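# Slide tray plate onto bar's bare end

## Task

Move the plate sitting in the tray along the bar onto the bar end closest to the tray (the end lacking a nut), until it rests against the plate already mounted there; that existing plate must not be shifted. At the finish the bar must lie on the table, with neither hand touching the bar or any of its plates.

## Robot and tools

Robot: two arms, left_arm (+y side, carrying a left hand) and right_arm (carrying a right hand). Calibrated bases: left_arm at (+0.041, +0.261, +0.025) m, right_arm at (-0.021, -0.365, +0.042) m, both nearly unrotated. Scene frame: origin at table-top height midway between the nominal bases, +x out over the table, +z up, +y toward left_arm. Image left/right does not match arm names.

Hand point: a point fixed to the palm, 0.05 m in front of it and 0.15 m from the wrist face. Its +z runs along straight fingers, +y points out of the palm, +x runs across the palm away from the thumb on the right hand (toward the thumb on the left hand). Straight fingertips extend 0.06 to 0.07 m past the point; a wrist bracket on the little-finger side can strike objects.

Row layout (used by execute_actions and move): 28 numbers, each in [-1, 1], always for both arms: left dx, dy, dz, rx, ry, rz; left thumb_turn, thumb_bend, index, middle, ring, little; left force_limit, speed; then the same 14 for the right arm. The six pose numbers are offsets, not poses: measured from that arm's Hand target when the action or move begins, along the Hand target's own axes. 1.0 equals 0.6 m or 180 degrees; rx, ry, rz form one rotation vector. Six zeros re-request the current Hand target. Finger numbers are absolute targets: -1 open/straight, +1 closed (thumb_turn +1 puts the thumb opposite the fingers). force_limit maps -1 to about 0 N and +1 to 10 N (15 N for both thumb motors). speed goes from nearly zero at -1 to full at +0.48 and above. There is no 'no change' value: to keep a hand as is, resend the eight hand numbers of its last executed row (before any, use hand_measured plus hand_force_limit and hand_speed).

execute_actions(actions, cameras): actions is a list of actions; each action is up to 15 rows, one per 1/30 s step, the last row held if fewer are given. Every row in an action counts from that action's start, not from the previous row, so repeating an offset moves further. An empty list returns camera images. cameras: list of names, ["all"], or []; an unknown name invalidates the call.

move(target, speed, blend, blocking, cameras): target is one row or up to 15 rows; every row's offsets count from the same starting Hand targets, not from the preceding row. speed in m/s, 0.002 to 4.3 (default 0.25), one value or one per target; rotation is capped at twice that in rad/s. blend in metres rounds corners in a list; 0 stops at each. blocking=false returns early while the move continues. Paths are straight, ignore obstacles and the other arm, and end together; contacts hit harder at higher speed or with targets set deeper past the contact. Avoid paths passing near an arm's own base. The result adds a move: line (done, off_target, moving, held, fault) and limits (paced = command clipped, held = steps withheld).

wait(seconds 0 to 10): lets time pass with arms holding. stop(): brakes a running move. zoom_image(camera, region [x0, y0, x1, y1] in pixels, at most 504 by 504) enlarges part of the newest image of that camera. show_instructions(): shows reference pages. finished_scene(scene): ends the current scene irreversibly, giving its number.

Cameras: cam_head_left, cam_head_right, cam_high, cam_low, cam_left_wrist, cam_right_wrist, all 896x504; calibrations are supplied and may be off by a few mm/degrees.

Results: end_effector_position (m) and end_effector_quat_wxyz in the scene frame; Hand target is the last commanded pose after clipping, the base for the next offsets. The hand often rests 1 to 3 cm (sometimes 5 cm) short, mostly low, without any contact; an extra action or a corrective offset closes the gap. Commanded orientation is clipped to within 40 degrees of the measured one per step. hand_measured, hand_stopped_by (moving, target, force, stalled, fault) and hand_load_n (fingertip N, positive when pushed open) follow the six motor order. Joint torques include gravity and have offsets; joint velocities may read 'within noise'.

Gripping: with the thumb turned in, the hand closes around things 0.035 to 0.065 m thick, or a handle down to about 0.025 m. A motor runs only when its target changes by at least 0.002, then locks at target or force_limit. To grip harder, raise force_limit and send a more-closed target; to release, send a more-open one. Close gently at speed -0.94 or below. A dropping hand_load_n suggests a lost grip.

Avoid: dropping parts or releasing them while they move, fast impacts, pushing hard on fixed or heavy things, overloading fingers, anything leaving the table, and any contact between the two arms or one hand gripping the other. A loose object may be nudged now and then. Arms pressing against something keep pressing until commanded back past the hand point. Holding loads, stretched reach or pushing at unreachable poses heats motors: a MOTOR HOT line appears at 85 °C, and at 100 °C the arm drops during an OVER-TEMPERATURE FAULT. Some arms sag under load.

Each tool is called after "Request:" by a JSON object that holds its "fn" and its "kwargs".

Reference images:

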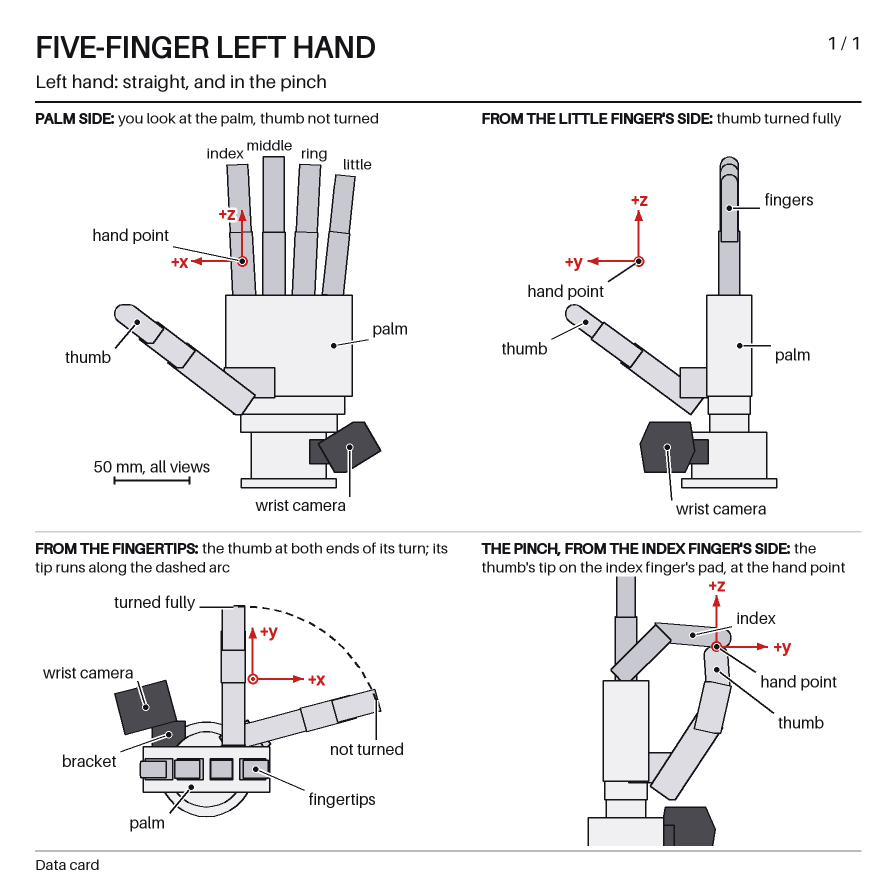

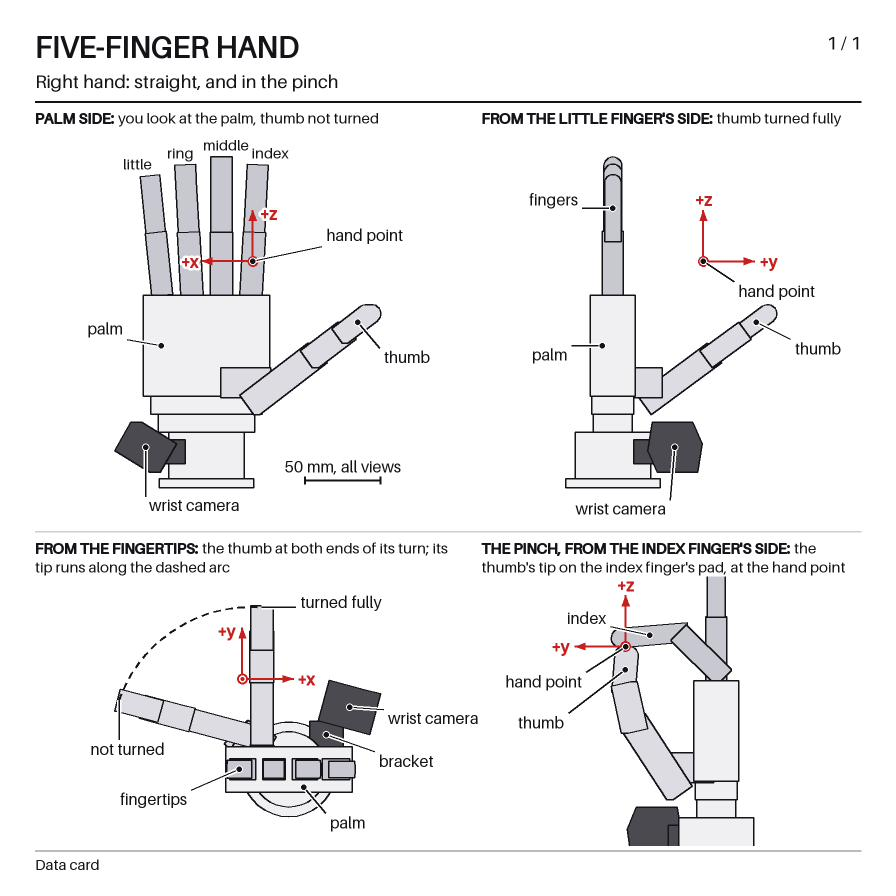

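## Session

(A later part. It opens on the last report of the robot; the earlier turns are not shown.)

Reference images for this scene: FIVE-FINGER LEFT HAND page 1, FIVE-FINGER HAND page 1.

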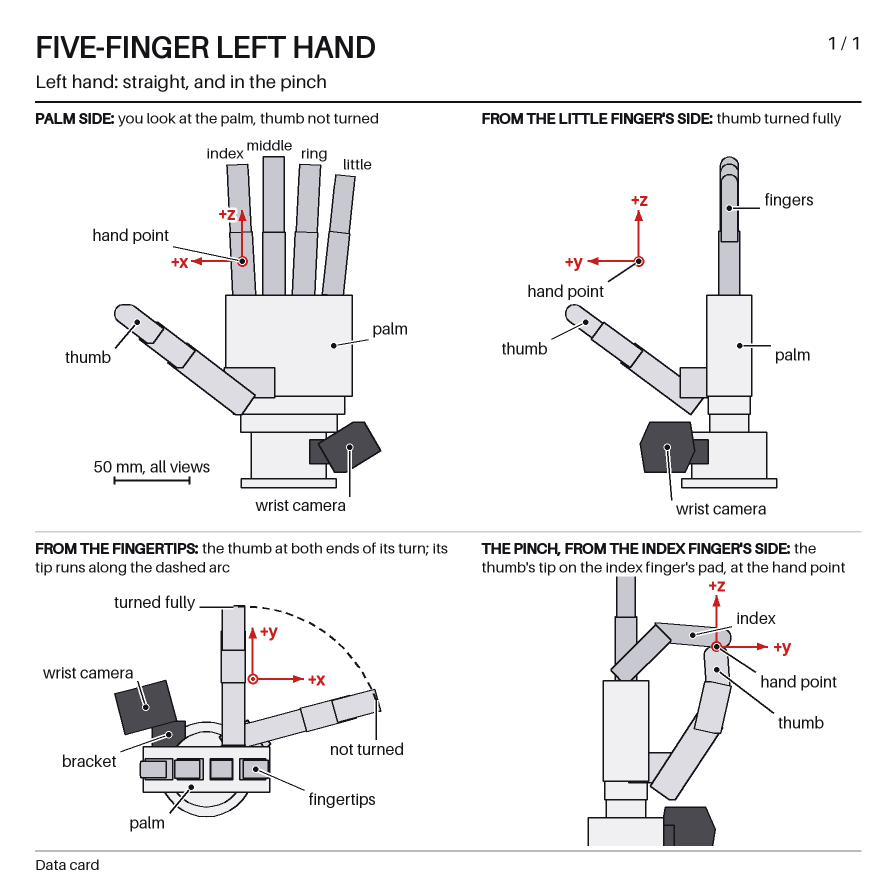

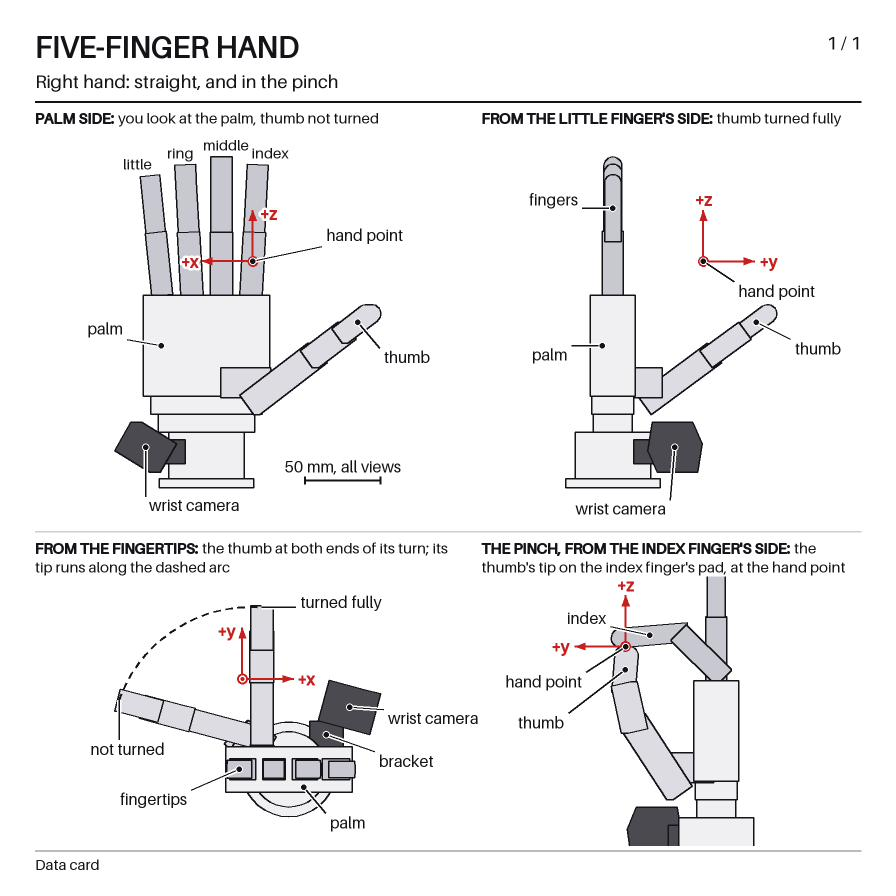

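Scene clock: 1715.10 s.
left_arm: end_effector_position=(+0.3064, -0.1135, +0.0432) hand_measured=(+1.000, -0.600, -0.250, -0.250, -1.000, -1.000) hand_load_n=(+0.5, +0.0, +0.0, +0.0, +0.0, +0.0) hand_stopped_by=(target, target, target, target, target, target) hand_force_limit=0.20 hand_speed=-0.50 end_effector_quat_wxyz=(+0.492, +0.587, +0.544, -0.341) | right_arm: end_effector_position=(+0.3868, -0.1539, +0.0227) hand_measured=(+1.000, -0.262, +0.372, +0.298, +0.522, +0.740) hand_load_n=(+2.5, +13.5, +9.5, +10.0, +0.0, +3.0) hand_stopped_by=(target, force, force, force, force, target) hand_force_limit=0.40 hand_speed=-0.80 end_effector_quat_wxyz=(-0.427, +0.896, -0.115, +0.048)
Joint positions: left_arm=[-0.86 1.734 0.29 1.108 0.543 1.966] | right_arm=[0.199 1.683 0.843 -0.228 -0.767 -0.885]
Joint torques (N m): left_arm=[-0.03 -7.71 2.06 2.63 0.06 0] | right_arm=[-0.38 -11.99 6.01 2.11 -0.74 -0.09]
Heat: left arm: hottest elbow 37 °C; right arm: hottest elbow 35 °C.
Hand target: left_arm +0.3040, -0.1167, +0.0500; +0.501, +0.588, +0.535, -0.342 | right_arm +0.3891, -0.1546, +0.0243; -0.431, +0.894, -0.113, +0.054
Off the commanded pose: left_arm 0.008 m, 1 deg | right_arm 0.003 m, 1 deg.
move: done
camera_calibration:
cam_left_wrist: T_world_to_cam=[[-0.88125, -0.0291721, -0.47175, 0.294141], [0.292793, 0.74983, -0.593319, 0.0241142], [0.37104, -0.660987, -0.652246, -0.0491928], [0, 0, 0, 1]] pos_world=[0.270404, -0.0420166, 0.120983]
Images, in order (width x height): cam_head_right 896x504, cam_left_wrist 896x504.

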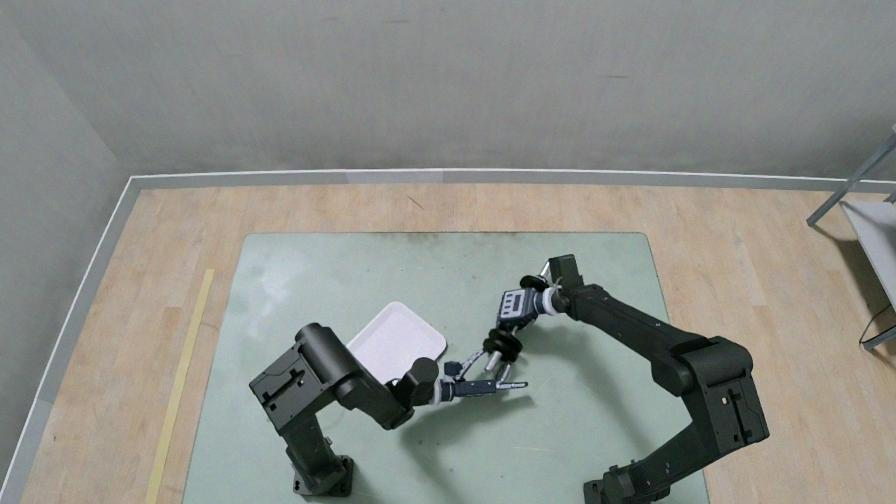

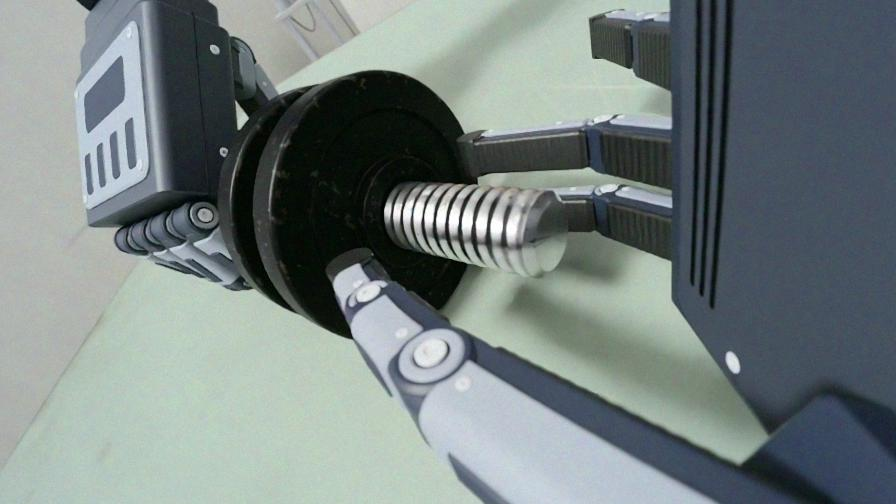

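Request:
{"fn": "move", "kwargs": {"target": [-0.0048, 0.0312, 0.031, 0, 0, 0, 1, -0.6, -0.25, -0.25, -1, -1, 0.2, -0.5, 0, 0, 0, 0, 0, 0, 1, 0.56, 0.64, 0.64, 0.74, 0.74, 0.4, -0.8], "speed": 0.04, "cameras": ["cam_left_wrist","cam_head_right"]}}

Request:
{"fn": "zoom_image", "kwargs": {"camera": "cam_head_right", "region": [450, 310, 530, 390]}}

Request:
{"fn": "zoom_image", "kwargs": {"camera": "cam_left_wrist", "region": [210, 70, 410, 330]}}

Scene clock: 1736.97 s.
left_arm: end_effector_position=(+0.3117, -0.1233, +0.0450) hand_measured=(+1.000, -0.600, -0.250, -0.250, -1.000, -1.000) hand_load_n=(+0.0, +0.0, +0.0, -3.0, +0.0, +0.0) hand_stopped_by=(target, target, target, target, target, target) hand_force_limit=0.20 hand_speed=-0.50 end_effector_quat_wxyz=(+0.490, +0.590, +0.541, -0.345) | right_arm: end_effector_position=(+0.3862, -0.1549, +0.0221) hand_measured=(+1.000, -0.262, +0.372, +0.298, +0.522, +0.740) hand_load_n=(+2.0, +13.5, +9.5, +10.5, +0.0, +1.0) hand_stopped_by=(target, force, force, force, force, target) hand_force_limit=0.40 hand_speed=-0.80 end_effector_quat_wxyz=(-0.427, +0.896, -0.116, +0.047)
Joint positions: left_arm=[-0.86 1.734 0.32 1.078 0.555 1.968] | right_arm=[0.197 1.683 0.841 -0.228 -0.767 -0.885]
Joint torques (N m): left_arm=[1.2 -6.95 5.29 1.43 0.15 0.06] | right_arm=[-0.32 -12.1 6.08 2.15 -0.74 -0.08]
Heat: left arm: hottest elbow 36 °C; right arm: hottest elbow 35 °C.
Hand target: left_arm +0.3240, -0.1338, +0.0518; +0.500, +0.589, +0.535, -0.342 | right_arm +0.3890, -0.1546, +0.0242; -0.431, +0.894, -0.113, +0.053
Off the commanded pose: left_arm 0.018 m, 1 deg | right_arm 0.004 m, 1 deg.
move: off_target (left_arm)
camera_calibration:
cam_left_wrist: T_world_to_cam=[[-0.882358, -0.0199037, -0.470157, 0.300801], [0.300446, 0.745138, -0.5954, 0.0280826], [0.362183, -0.666613, -0.651499, -0.0544272], [0, 0, 0, 1]] pos_world=[0.276689, -0.0512203, 0.122685]
Images, in order (width x height): cam_head_right 896x504, cam_left_wrist 896x504.

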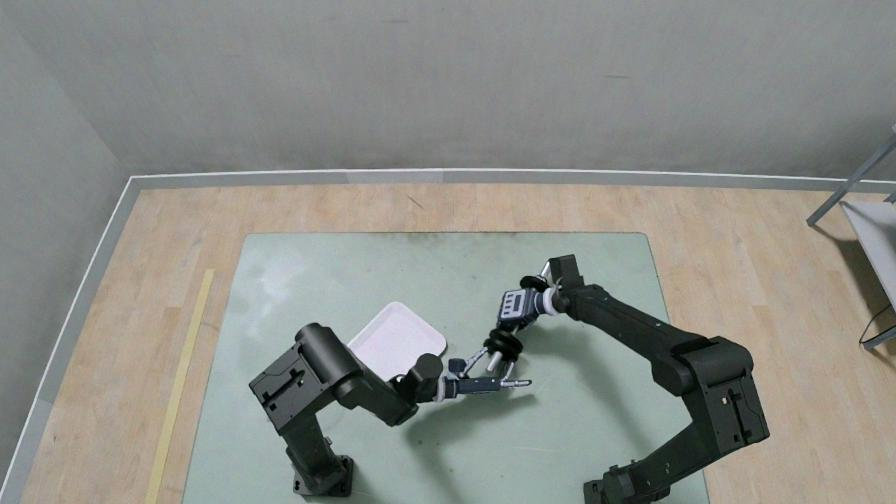

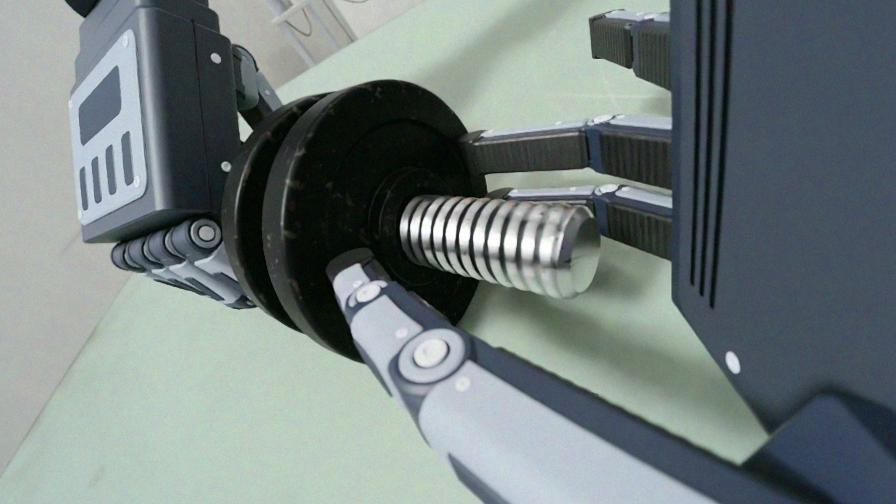

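Scaled by 6.300.

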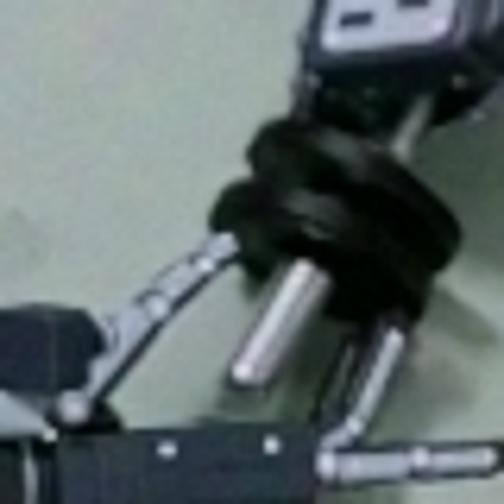

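Scaled by 1.938.

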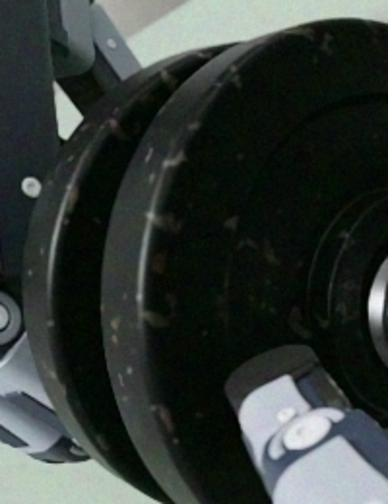

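Request:
{"fn": "move", "kwargs": {"target": [[0, 0, 0, 0, 0, 0, 1, -0.7, -0.25, -0.25, -1, -1, 0.2, -0.5, 0, 0, 0, 0, 0, 0, 1, 0.56, 0.64, 0.64, 0.74, 0.74, 0.4, -0.8],[0.0003, 0.0157, 0.0123, 0, 0, 0, 1, -0.7, -0.25, -0.25, -1, -1, 0.2, -0.5, 0, 0, 0, 0, 0, 0, 1, 0.56, 0.64, 0.64, 0.74, 0.74, 0.4, -0.8]], "speed": 0.04, "cameras": ["cam_left_wrist"]}}

Request:
{"fn": "zoom_image", "kwargs": {"camera": "cam_left_wrist", "region": [210, 70, 410, 330]}}

Scene clock: 1755.43 s.
left_arm: end_effector_position=(+0.3163, -0.1269, +0.0446) hand_measured=(+1.000, -0.700, -0.250, -0.250, -1.000, -1.000) hand_load_n=(-2.0, +0.0, +0.0, -3.5, +0.0, +0.0) hand_stopped_by=(target, target, target, target, target, target) hand_force_limit=0.20 hand_speed=-0.50 end_effector_quat_wxyz=(+0.488, +0.592, +0.540, -0.345) | right_arm: end_effector_position=(+0.3863, -0.1551, +0.0221) hand_measured=(+1.000, -0.262, +0.372, +0.298, +0.522, +0.740) hand_load_n=(+2.0, +13.5, +9.0, +10.0, +0.0, +4.5) hand_stopped_by=(target, force, force, force, force, target) hand_force_limit=0.40 hand_speed=-0.80 end_effector_quat_wxyz=(-0.427, +0.896, -0.116, +0.048)
Joint positions: left_arm=[-0.853 1.734 0.337 1.052 0.565 1.976] | right_arm=[0.197 1.683 0.841 -0.228 -0.767 -0.885]
Joint torques (N m): left_arm=[1.2 -6.71 6.43 1.54 0.14 0.01] | right_arm=[-0.32 -11.99 6.05 2.11 -0.75 -0.08]
Heat: left arm: hottest elbow 36 °C; right arm: hottest elbow 35 °C.
Hand target: left_arm +0.3343, -0.1403, +0.0519; +0.501, +0.589, +0.535, -0.342 | right_arm +0.3889, -0.1546, +0.0242; -0.431, +0.894, -0.113, +0.053
Off the commanded pose: left_arm 0.023 m, 2 deg | right_arm 0.003 m, 1 deg.
move: off_target (left_arm)
camera_calibration:
cam_left_wrist: T_world_to_cam=[[-0.882486, -0.0123749, -0.470175, 0.305536], [0.304614, 0.746638, -0.59139, 0.0277581], [0.358369, -0.665116, -0.655128, -0.0572274], [0, 0, 0, 1]] pos_world=[0.281684, -0.0550071, 0.12258]
Images, in order (width x height): cam_left_wrist 896x504.

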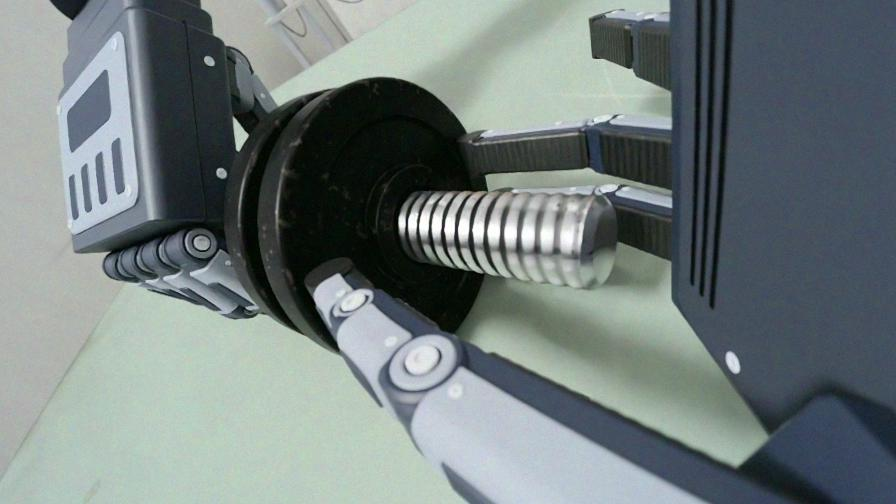

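Scaled by 1.938.

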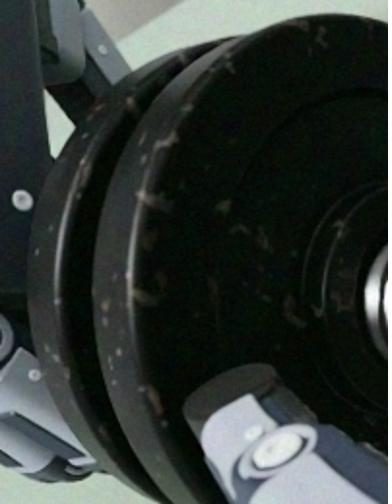

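Request:
{"fn": "move", "kwargs": {"target": [0.0003, 0.0157, 0.0123, 0, 0, 0, 1, -0.7, -0.25, -0.25, -1, -1, 0.2, -0.5, 0, 0, 0, 0, 0, 0, 1, 0.56, 0.64, 0.64, 0.74, 0.74, 0.4, -0.8], "speed": 0.04, "cameras": ["cam_left_wrist"]}}

Request:
{"fn": "zoom_image", "kwargs": {"camera": "cam_left_wrist", "region": [210, 70, 410, 330]}}

Scene clock: 1764.10 s.
left_arm: end_effector_position=(+0.3206, -0.1313, +0.0449) hand_measured=(+1.000, -0.700, -0.250, -0.250, -1.000, -1.000) hand_load_n=(-2.5, +0.0, +0.0, -4.0, +0.0, +0.0) hand_stopped_by=(target, target, target, target, target, target) hand_force_limit=0.20 hand_speed=-0.50 end_effector_quat_wxyz=(+0.486, +0.595, +0.538, -0.347) | right_arm: end_effector_position=(+0.3868, -0.1558, +0.0218) hand_measured=(+1.000, -0.262, +0.372, +0.298, +0.522, +0.740) hand_load_n=(+2.0, +13.5, +9.5, +10.0, +0.0, +6.0) hand_stopped_by=(target, force, force, force, force, target) hand_force_limit=0.40 hand_speed=-0.80 end_effector_quat_wxyz=(-0.426, +0.896, -0.116, +0.049)
Joint positions: left_arm=[-0.846 1.737 0.356 1.031 0.581 1.984] | right_arm=[0.196 1.683 0.841 -0.228 -0.765 -0.888]
Joint torques (N m): left_arm=[1.79 -6.48 7.39 1.46 -0.02 -0.03] | right_arm=[-0.09 -11.93 6.04 2.1 -0.83 -0.05]
Heat: left arm: hottest elbow 36 °C; right arm: hottest shoulder 34 °C.
Hand target: left_arm +0.3446, -0.1465, +0.0519; +0.501, +0.588, +0.535, -0.342 | right_arm +0.3890, -0.1546, +0.0242; -0.431, +0.894, -0.113, +0.054
Off the commanded pose: left_arm 0.029 m, 2 deg | right_arm 0.003 m, 1 deg.
move: off_target (left_arm)
camera_calibration:
cam_left_wrist: T_world_to_cam=[[-0.882606, -0.00360701, -0.470099, 0.310708], [0.311668, 0.744139, -0.590863, 0.0273414], [0.351951, -0.668015, -0.655658, -0.0598477], [0, 0, 0, 1]] pos_world=[0.286775, -0.0592042, 0.122979]
Images, in order (width x height): cam_left_wrist 896x504.

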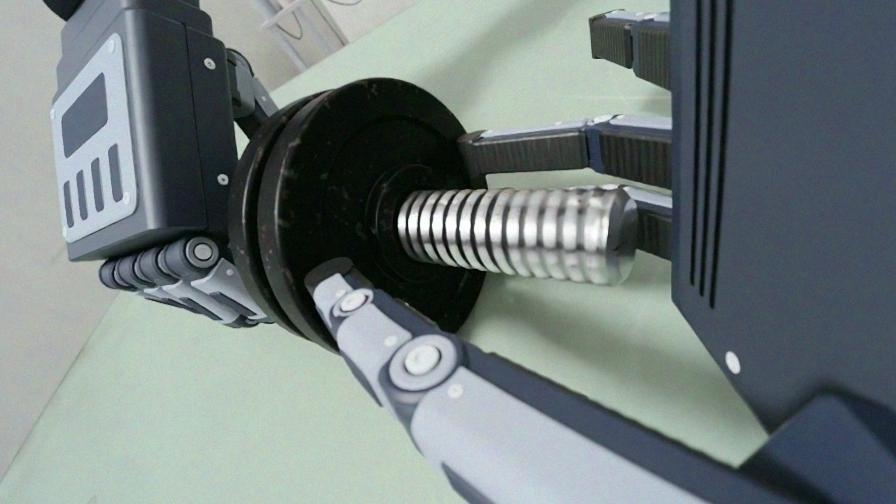

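Scaled by 1.938.

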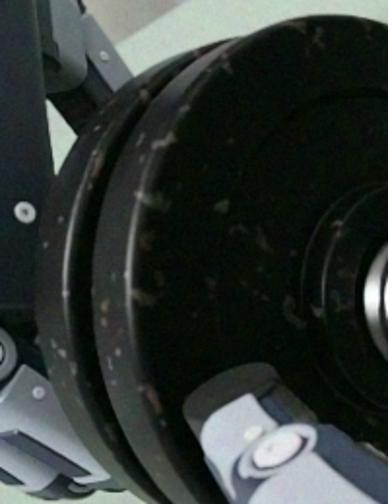

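Request:
{"fn": "move", "kwargs": {"target": [0.0003, 0.0157, 0.0123, 0, 0, 0, 1, -0.7, -0.25, -0.25, -1, -1, 0.2, -0.5, 0, 0, 0, 0, 0, 0, 1, 0.56, 0.64, 0.64, 0.74, 0.74, 0.4, -0.8], "speed": 0.04, "cameras": ["cam_left_wrist","cam_right_wrist"]}}

Request:
{"fn": "zoom_image", "kwargs": {"camera": "cam_left_wrist", "region": [210, 70, 410, 330]}}

Scene clock: 1773.73 s.
left_arm: end_effector_position=(+0.3234, -0.1351, +0.0448) hand_measured=(+1.000, -0.700, -0.250, -0.250, -1.000, -1.000) hand_load_n=(-3.5, +0.0, +0.0, -4.5, +0.0, +0.0) hand_stopped_by=(target, target, target, target, target, target) hand_force_limit=0.20 hand_speed=-0.50 end_effector_quat_wxyz=(+0.483, +0.599, +0.534, -0.350) | right_arm: end_effector_position=(+0.3888, -0.1588, +0.0211) hand_measured=(+1.000, -0.264, +0.372, +0.298, +0.522, +0.740) hand_load_n=(+2.0, +14.0, +8.0, +10.0, +0.0, +6.0) hand_stopped_by=(target, force, force, force, force, target) hand_force_limit=0.40 hand_speed=-0.80 end_effector_quat_wxyz=(-0.424, +0.897, -0.113, +0.053)
Joint positions: left_arm=[-0.839 1.739 0.371 1.013 0.598 1.994] | right_arm=[0.191 1.683 0.841 -0.228 -0.761 -0.9]
Joint torques (N m): left_arm=[2.08 -6.12 8.59 1.32 -0.32 -0.14] | right_arm=[0.26 -12.16 6.08 2.07 -0.98 0.08]
Heat: left arm: hottest elbow 36 °C; right arm: hottest shoulder 34 °C.
Hand target: left_arm +0.3546, -0.1528, +0.0518; +0.500, +0.588, +0.535, -0.342 | right_arm +0.3889, -0.1546, +0.0242; -0.431, +0.894, -0.113, +0.054
Off the commanded pose: left_arm 0.037 m, 2 deg | right_arm 0.005 m, 1 deg.
move: off_target (left_arm)
camera_calibration:
cam_left_wrist: T_world_to_cam=[[-0.88192, 0.0088398, -0.471316, 0.314595], [0.322192, 0.741145, -0.588979, 0.0253457], [0.344107, -0.671287, -0.656479, -0.0612737], [0, 0, 0, 1]] pos_world=[0.290367, -0.062698, 0.122977]
cam_right_wrist: T_world_to_cam=[[0.0950433, -0.644626, -0.758567, -0.119141], [-0.938618, -0.311869, 0.147422, 0.312249], [-0.331606, 0.697993, -0.634699, 0.374869], [0, 0, 0, 1]] pos_world=[0.428715, -0.241077, 0.101521]
Images, in order (width x height): cam_left_wrist 896x504, cam_right_wrist 896x504.

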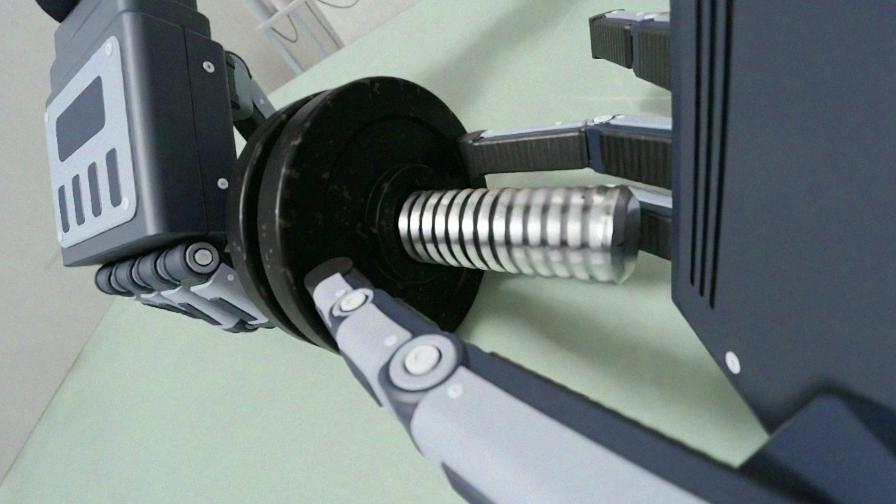

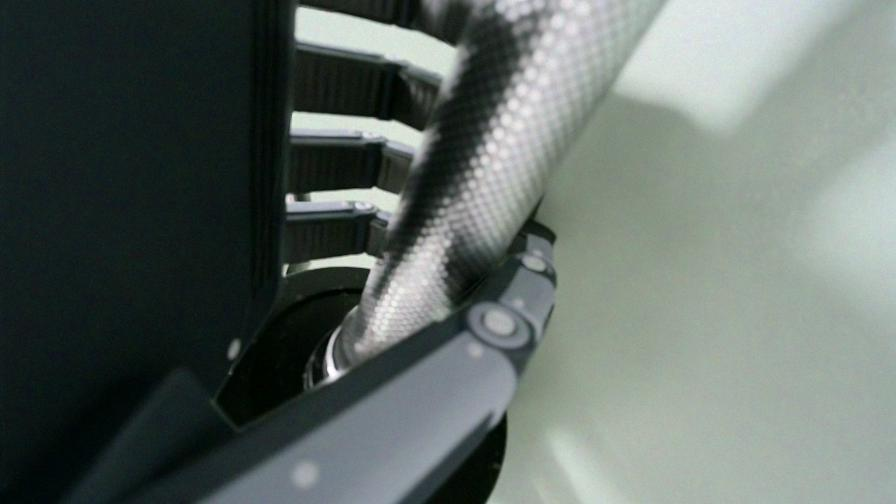

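Scaled by 1.938.

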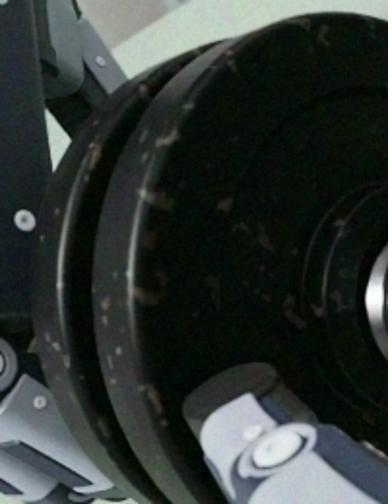

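Request:
{"fn": "move", "kwargs": {"target": [[0.0052, -0.0435, -0.0292, 0, 0, 0, 1, -0.7, -0.25, -0.25, -1, -1, 0.2, -0.5, 0, 0, 0, 0, 0, 0, 1, 0.56, 0.64, 0.64, 0.74, 0.74, 0.4, -0.8],[0.0032, -0.1617, -0.1217, 0, 0, 0, 1, -0.7, -0.25, -0.25, -1, -1, 0.2, -0.5, 0, 0, 0, 0, 0, 0, 1, 0.56, 0.64, 0.64, 0.74, 0.74, 0.4, -0.8],[-0.1847, -0.1168, -0.1748, 0, 0, 0, 1, -0.7, -0.25, -0.25, -1, -1, 0.2, -0.5, 0, 0, 0, 0, 0, 0, 1, 0.56, 0.64, 0.64, 0.74, 0.74, 0.4, -0.8]], "speed": [0.05, 0.07, 0.12], "cameras": ["cam_left_wrist","cam_right_wrist","cam_head_right"]}}

Request:
{"fn": "zoom_image", "kwargs": {"camera": "cam_head_right", "region": [450, 310, 530, 390]}}

Scene clock: 1797.60 s.
left_arm: end_effector_position=(+0.2452, -0.0750, +0.1450) hand_measured=(+1.000, -0.700, -0.250, -0.250, -1.000, -1.000) hand_load_n=(+0.0, +0.0, +0.0, +0.0, +0.0, +0.0) hand_stopped_by=(target, target, target, target, target, target) hand_force_limit=0.20 hand_speed=-0.50 end_effector_quat_wxyz=(+0.487, +0.591, +0.547, -0.338) | right_arm: end_effector_position=(+0.3887, -0.1588, +0.0208) hand_measured=(+1.000, -0.264, +0.372, +0.298, +0.522, +0.740) hand_load_n=(+2.0, +13.5, +8.5, +10.5, +0.0, +3.5) hand_stopped_by=(target, force, force, force, force, target) hand_force_limit=0.40 hand_speed=-0.80 end_effector_quat_wxyz=(-0.424, +0.897, -0.113, +0.053)
Joint positions: left_arm=[-0.967 0.922 0.193 0.394 0.441 1.935] | right_arm=[0.191 1.684 0.841 -0.228 -0.762 -0.901]
Joint torques (N m): left_arm=[0.03 -2.2 10.77 1.62 0.06 -0.07] | right_arm=[0.15 -12.1 6.09 2.06 -0.95 0.08]
Heat: left arm: hottest elbow 37 °C; right arm: hottest shoulder 34 °C.
Hand target: left_arm +0.2512, -0.0895, +0.1678; +0.500, +0.589, +0.535, -0.342 | right_arm +0.3889, -0.1545, +0.0243; -0.431, +0.894, -0.113, +0.053
Off the commanded pose: left_arm 0.028 m, 2 deg | right_arm 0.005 m, 1 deg.
move: off_target (left_arm)
camera_calibration:
cam_left_wrist: T_world_to_cam=[[-0.882419, -0.0200733, -0.470036, 0.290132], [0.292678, 0.758798, -0.581864, 0.072525], [0.368342, -0.651017, -0.663703, 0.068399], [0, 0, 0, 1]] pos_world=[0.209597, -0.00467899, 0.223968]
cam_right_wrist: T_world_to_cam=[[0.0948753, -0.644503, -0.758692, -0.119181], [-0.938416, -0.31225, 0.147904, 0.312006], [-0.332226, 0.697937, -0.634437, 0.374803], [0, 0, 0, 1]] pos_world=[0.428618, -0.240977, 0.10122]
Images, in order (width x height): cam_head_right 896x504, cam_left_wrist 896x504, cam_right_wrist 896x504.

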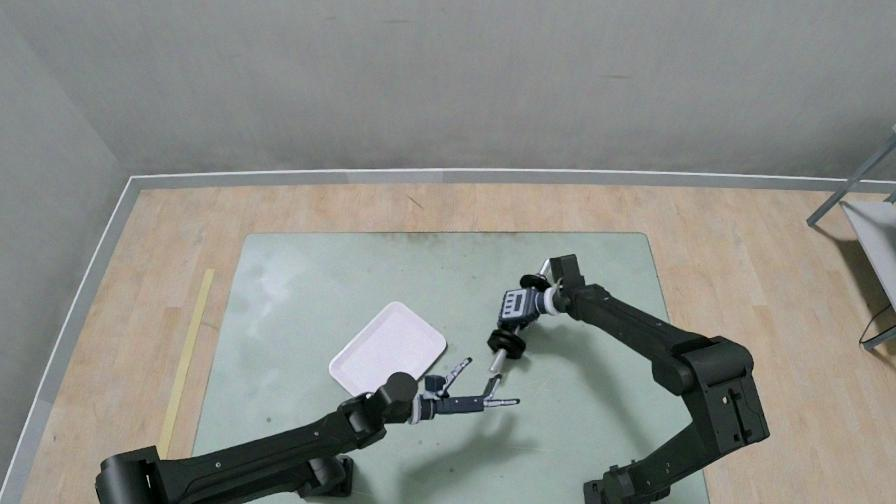

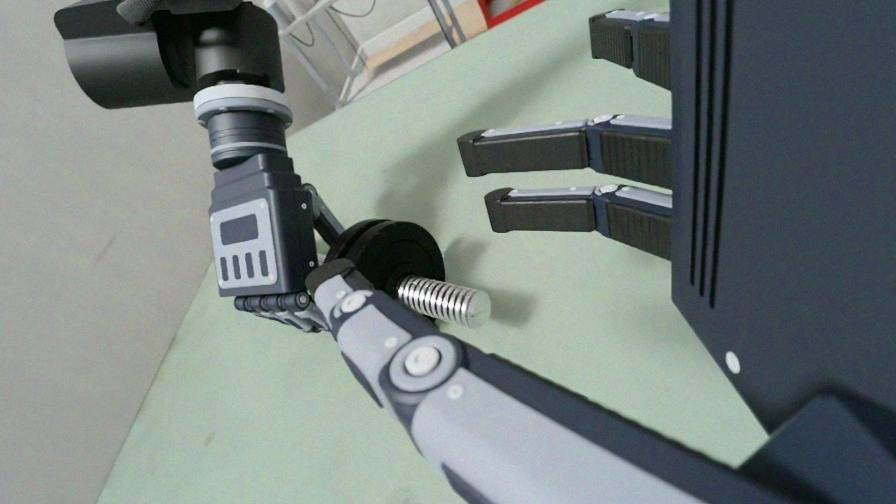

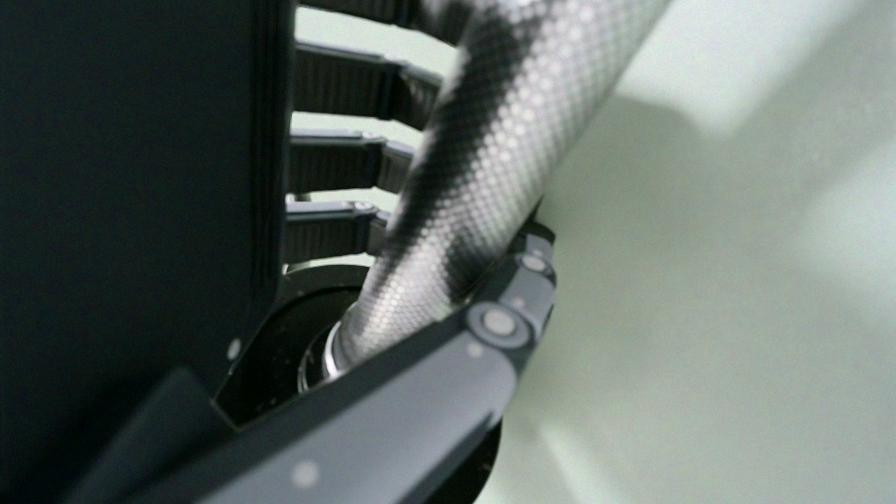

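Scaled by 6.300.

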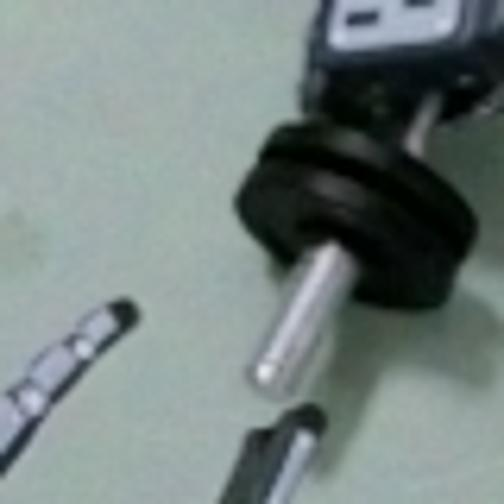

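Request:
{"fn": "move", "kwargs": {"target": [[0, 0, 0, 0, 0, 0, 1, -0.7, -0.25, -0.25, -1, -1, 0.2, -0.5, 0, 0, 0, 0, 0, 0, 1, -0.9, -0.9, -0.9, -0.9, -0.9, 0.4, -0.4],[0.0383, 0.0096, -0.1275, 0, 0, 0, 1, -0.7, -0.25, -0.25, -1, -1, 0.2, -0.5, -0.0002, -0.1735, -0.1383, 0, 0, 0, 1, -0.9, -0.9, -0.9, -0.9, -0.9, 0.4, -0.4]], "speed": [0.05, 0.08], "cameras": ["cam_right_wrist","cam_head_right"]}}

Scene clock: 1818.83 s.
left_arm: end_effector_position=(+0.2485, -0.0109, +0.1638) hand_measured=(+1.000, -0.700, -0.250, -0.250, -1.000, -1.000) hand_load_n=(+0.0, +0.0, +0.0, +0.0, +0.0, +0.0) hand_stopped_by=(target, target, target, target, target, target) hand_force_limit=0.20 hand_speed=-0.50 end_effector_quat_wxyz=(+0.496, +0.587, +0.538, -0.347) | right_arm: end_effector_position=(+0.3701, -0.1609, +0.1336) hand_measured=(+1.000, -0.900, -0.900, -0.900, -0.900, -0.900) hand_load_n=(+0.0, +0.0, +0.0, +0.0, +0.0, +0.0) hand_stopped_by=(target, target, target, target, target, target) hand_force_limit=0.40 hand_speed=-0.40 end_effector_quat_wxyz=(-0.423, +0.897, -0.123, +0.034)
Joint positions: left_arm=[-0.695 0.556 0.14 0.054 0.711 2.032] | right_arm=[0.191 1.45 0.937 -0.591 -0.773 -0.89]
Joint torques (N m): left_arm=[1.61 -0.03 8.99 1.54 0.39 0.1] | right_arm=[0.09 -10.81 12.3 0.99 -0.57 -0.04]
Heat: left arm: hottest elbow 39 °C; right arm: hottest shoulder 34 °C.
Hand target: left_arm +0.2510, -0.0095, +0.1678; +0.500, +0.589, +0.535, -0.342 | right_arm +0.3892, -0.1546, +0.1575; -0.431, +0.894, -0.113, +0.054
Off the commanded pose: left_arm 0.005 m, 1 deg | right_arm 0.031 m, 3 deg.
move: off_target (right_arm)
camera_calibration:
cam_right_wrist: T_world_to_cam=[[0.0606075, -0.641342, -0.764858, -0.0192643], [-0.932107, -0.310484, 0.186484, 0.269954], [-0.357076, 0.701627, -0.616617, 0.44903], [0, 0, 0, 1]] pos_world=[0.413131, -0.24359, 0.211803]
Images, in order (width x height): cam_head_right 896x504, cam_right_wrist 896x504.

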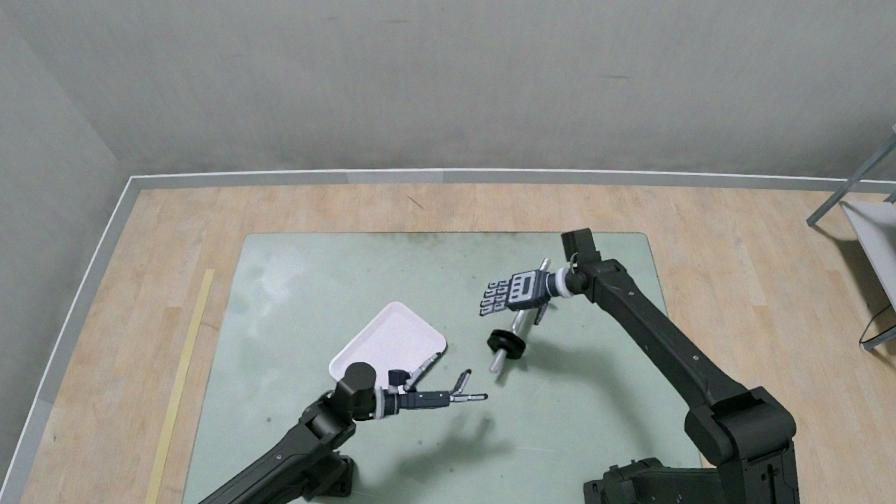

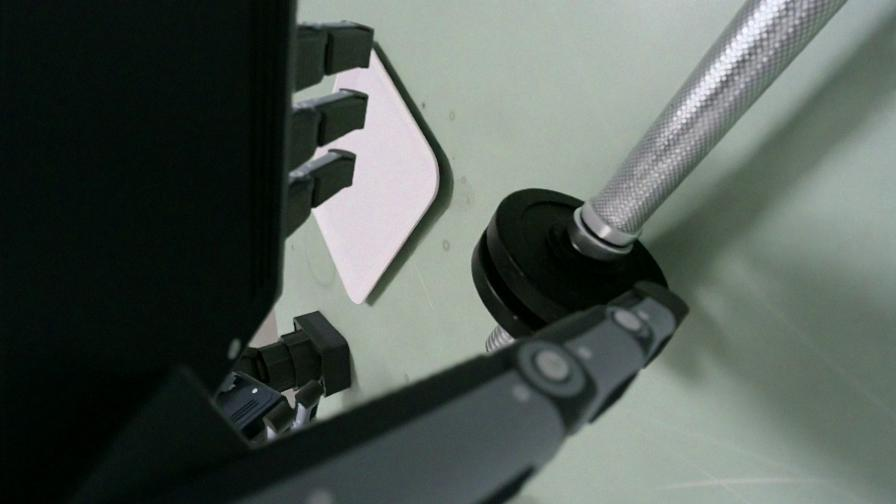

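Request:
{"fn": "move", "kwargs": {"target": [0, 0, 0, 0, 0, 0, 1, -0.7, -0.25, -0.25, -1, -1, 0.2, -0.5, -0.082, -0.084, -0.0553, -0.209, 0.1143, -0.1432, 1, -0.9, -0.9, -0.9, -0.9, -0.9, 0.4, -0.4], "speed": 0.2, "cameras": ["cam_right_wrist"]}}

Request:
{"fn": "zoom_image", "kwargs": {"camera": "cam_right_wrist", "region": [380, 190, 580, 390]}}

Scene clock: 1829.07 s.
left_arm: end_effector_position=(+0.2485, -0.0109, +0.1639) hand_measured=(+1.000, -0.700, -0.250, -0.250, -1.000, -1.000) hand_load_n=(+0.5, +0.0, +0.0, +0.5, +0.0, +0.0) hand_stopped_by=(target, target, target, target, target, target) hand_force_limit=0.20 hand_speed=-0.50 end_effector_quat_wxyz=(+0.496, +0.588, +0.537, -0.347) | right_arm: end_effector_position=(+0.3293, -0.1515, +0.1912) hand_measured=(+1.000, -0.900, -0.900, -0.900, -0.900, -0.900) hand_load_n=(+0.0, +0.0, +0.0, +0.0, -0.5, +0.0) hand_stopped_by=(target, target, target, target, target, target) hand_force_limit=0.40 hand_speed=-0.40 end_effector_quat_wxyz=(-0.060, +0.968, -0.001, +0.243)
Joint positions: left_arm=[-0.695 0.556 0.14 0.054 0.711 2.032] | right_arm=[0.696 1.281 1.001 -0.835 0.226 -0.901]
Joint torques (N m): left_arm=[1.44 -0.03 9.03 1.5 0.38 0.11] | right_arm=[0.5 -8.94 13.61 1.09 0.33 -0.11]
Heat: left arm: hottest elbow 39 °C; right arm: hottest elbow 35 °C.
Hand target: left_arm +0.2510, -0.0095, +0.1678; +0.500, +0.589, +0.535, -0.342 | right_arm +0.3429, -0.1371, +0.2177; -0.075, +0.962, +0.000, +0.262
Off the commanded pose: left_arm 0.005 m, 1 deg | right_arm 0.033 m, 3 deg.
move: off_target (right_arm)
camera_calibration:
cam_right_wrist: T_world_to_cam=[[0.257365, -0.966267, -0.0095718, -0.225167], [-0.965929, -0.257529, 0.0256747, 0.2741], [-0.0272737, 0.00263792, -0.999625, 0.322195], [0, 0, 0, 1]] pos_world=[0.331499, -0.147832, 0.312881]
Images, in order (width x height): cam_right_wrist 896x504.

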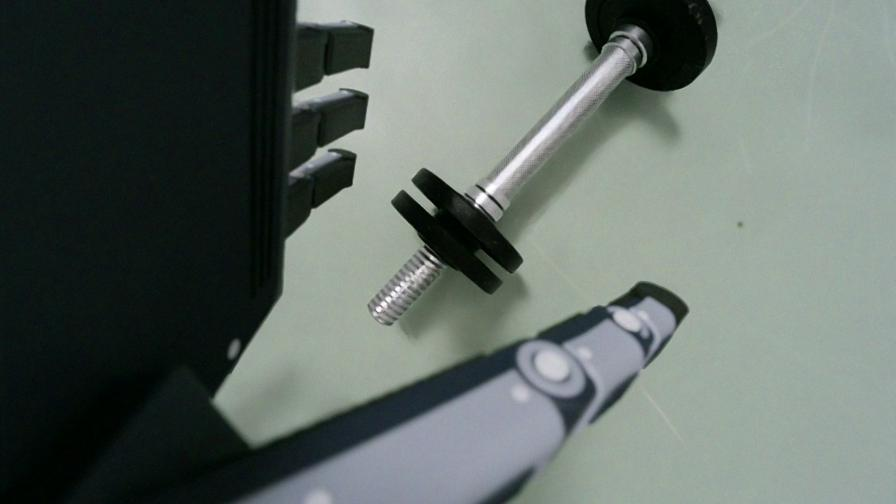

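Scaled by 2.520.

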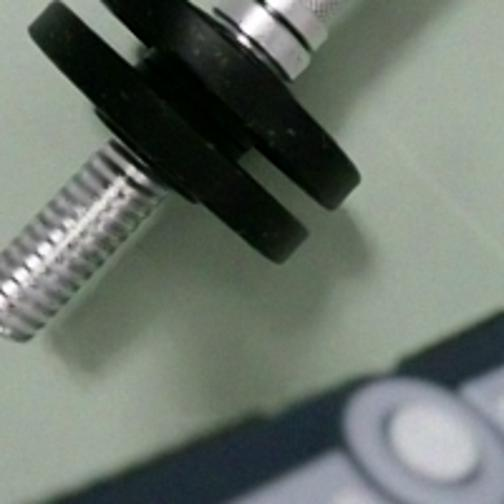

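Request:
{"fn": "zoom_image", "kwargs": {"camera": "cam_right_wrist", "region": [410, 180, 500, 270]}}

Scaled by 5.600.

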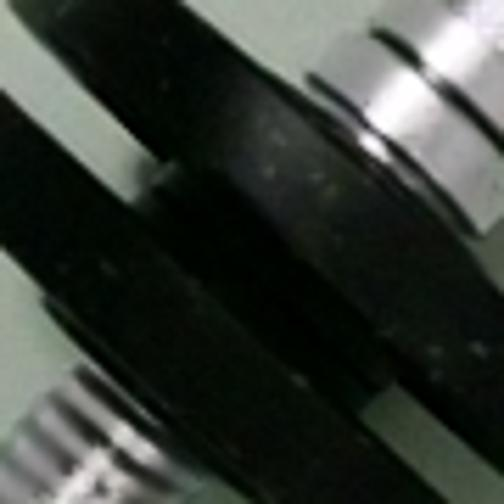

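Request:
{"fn": "finished_scene", "kwargs": {"scene": 2}}

The scene is finished: the task was done.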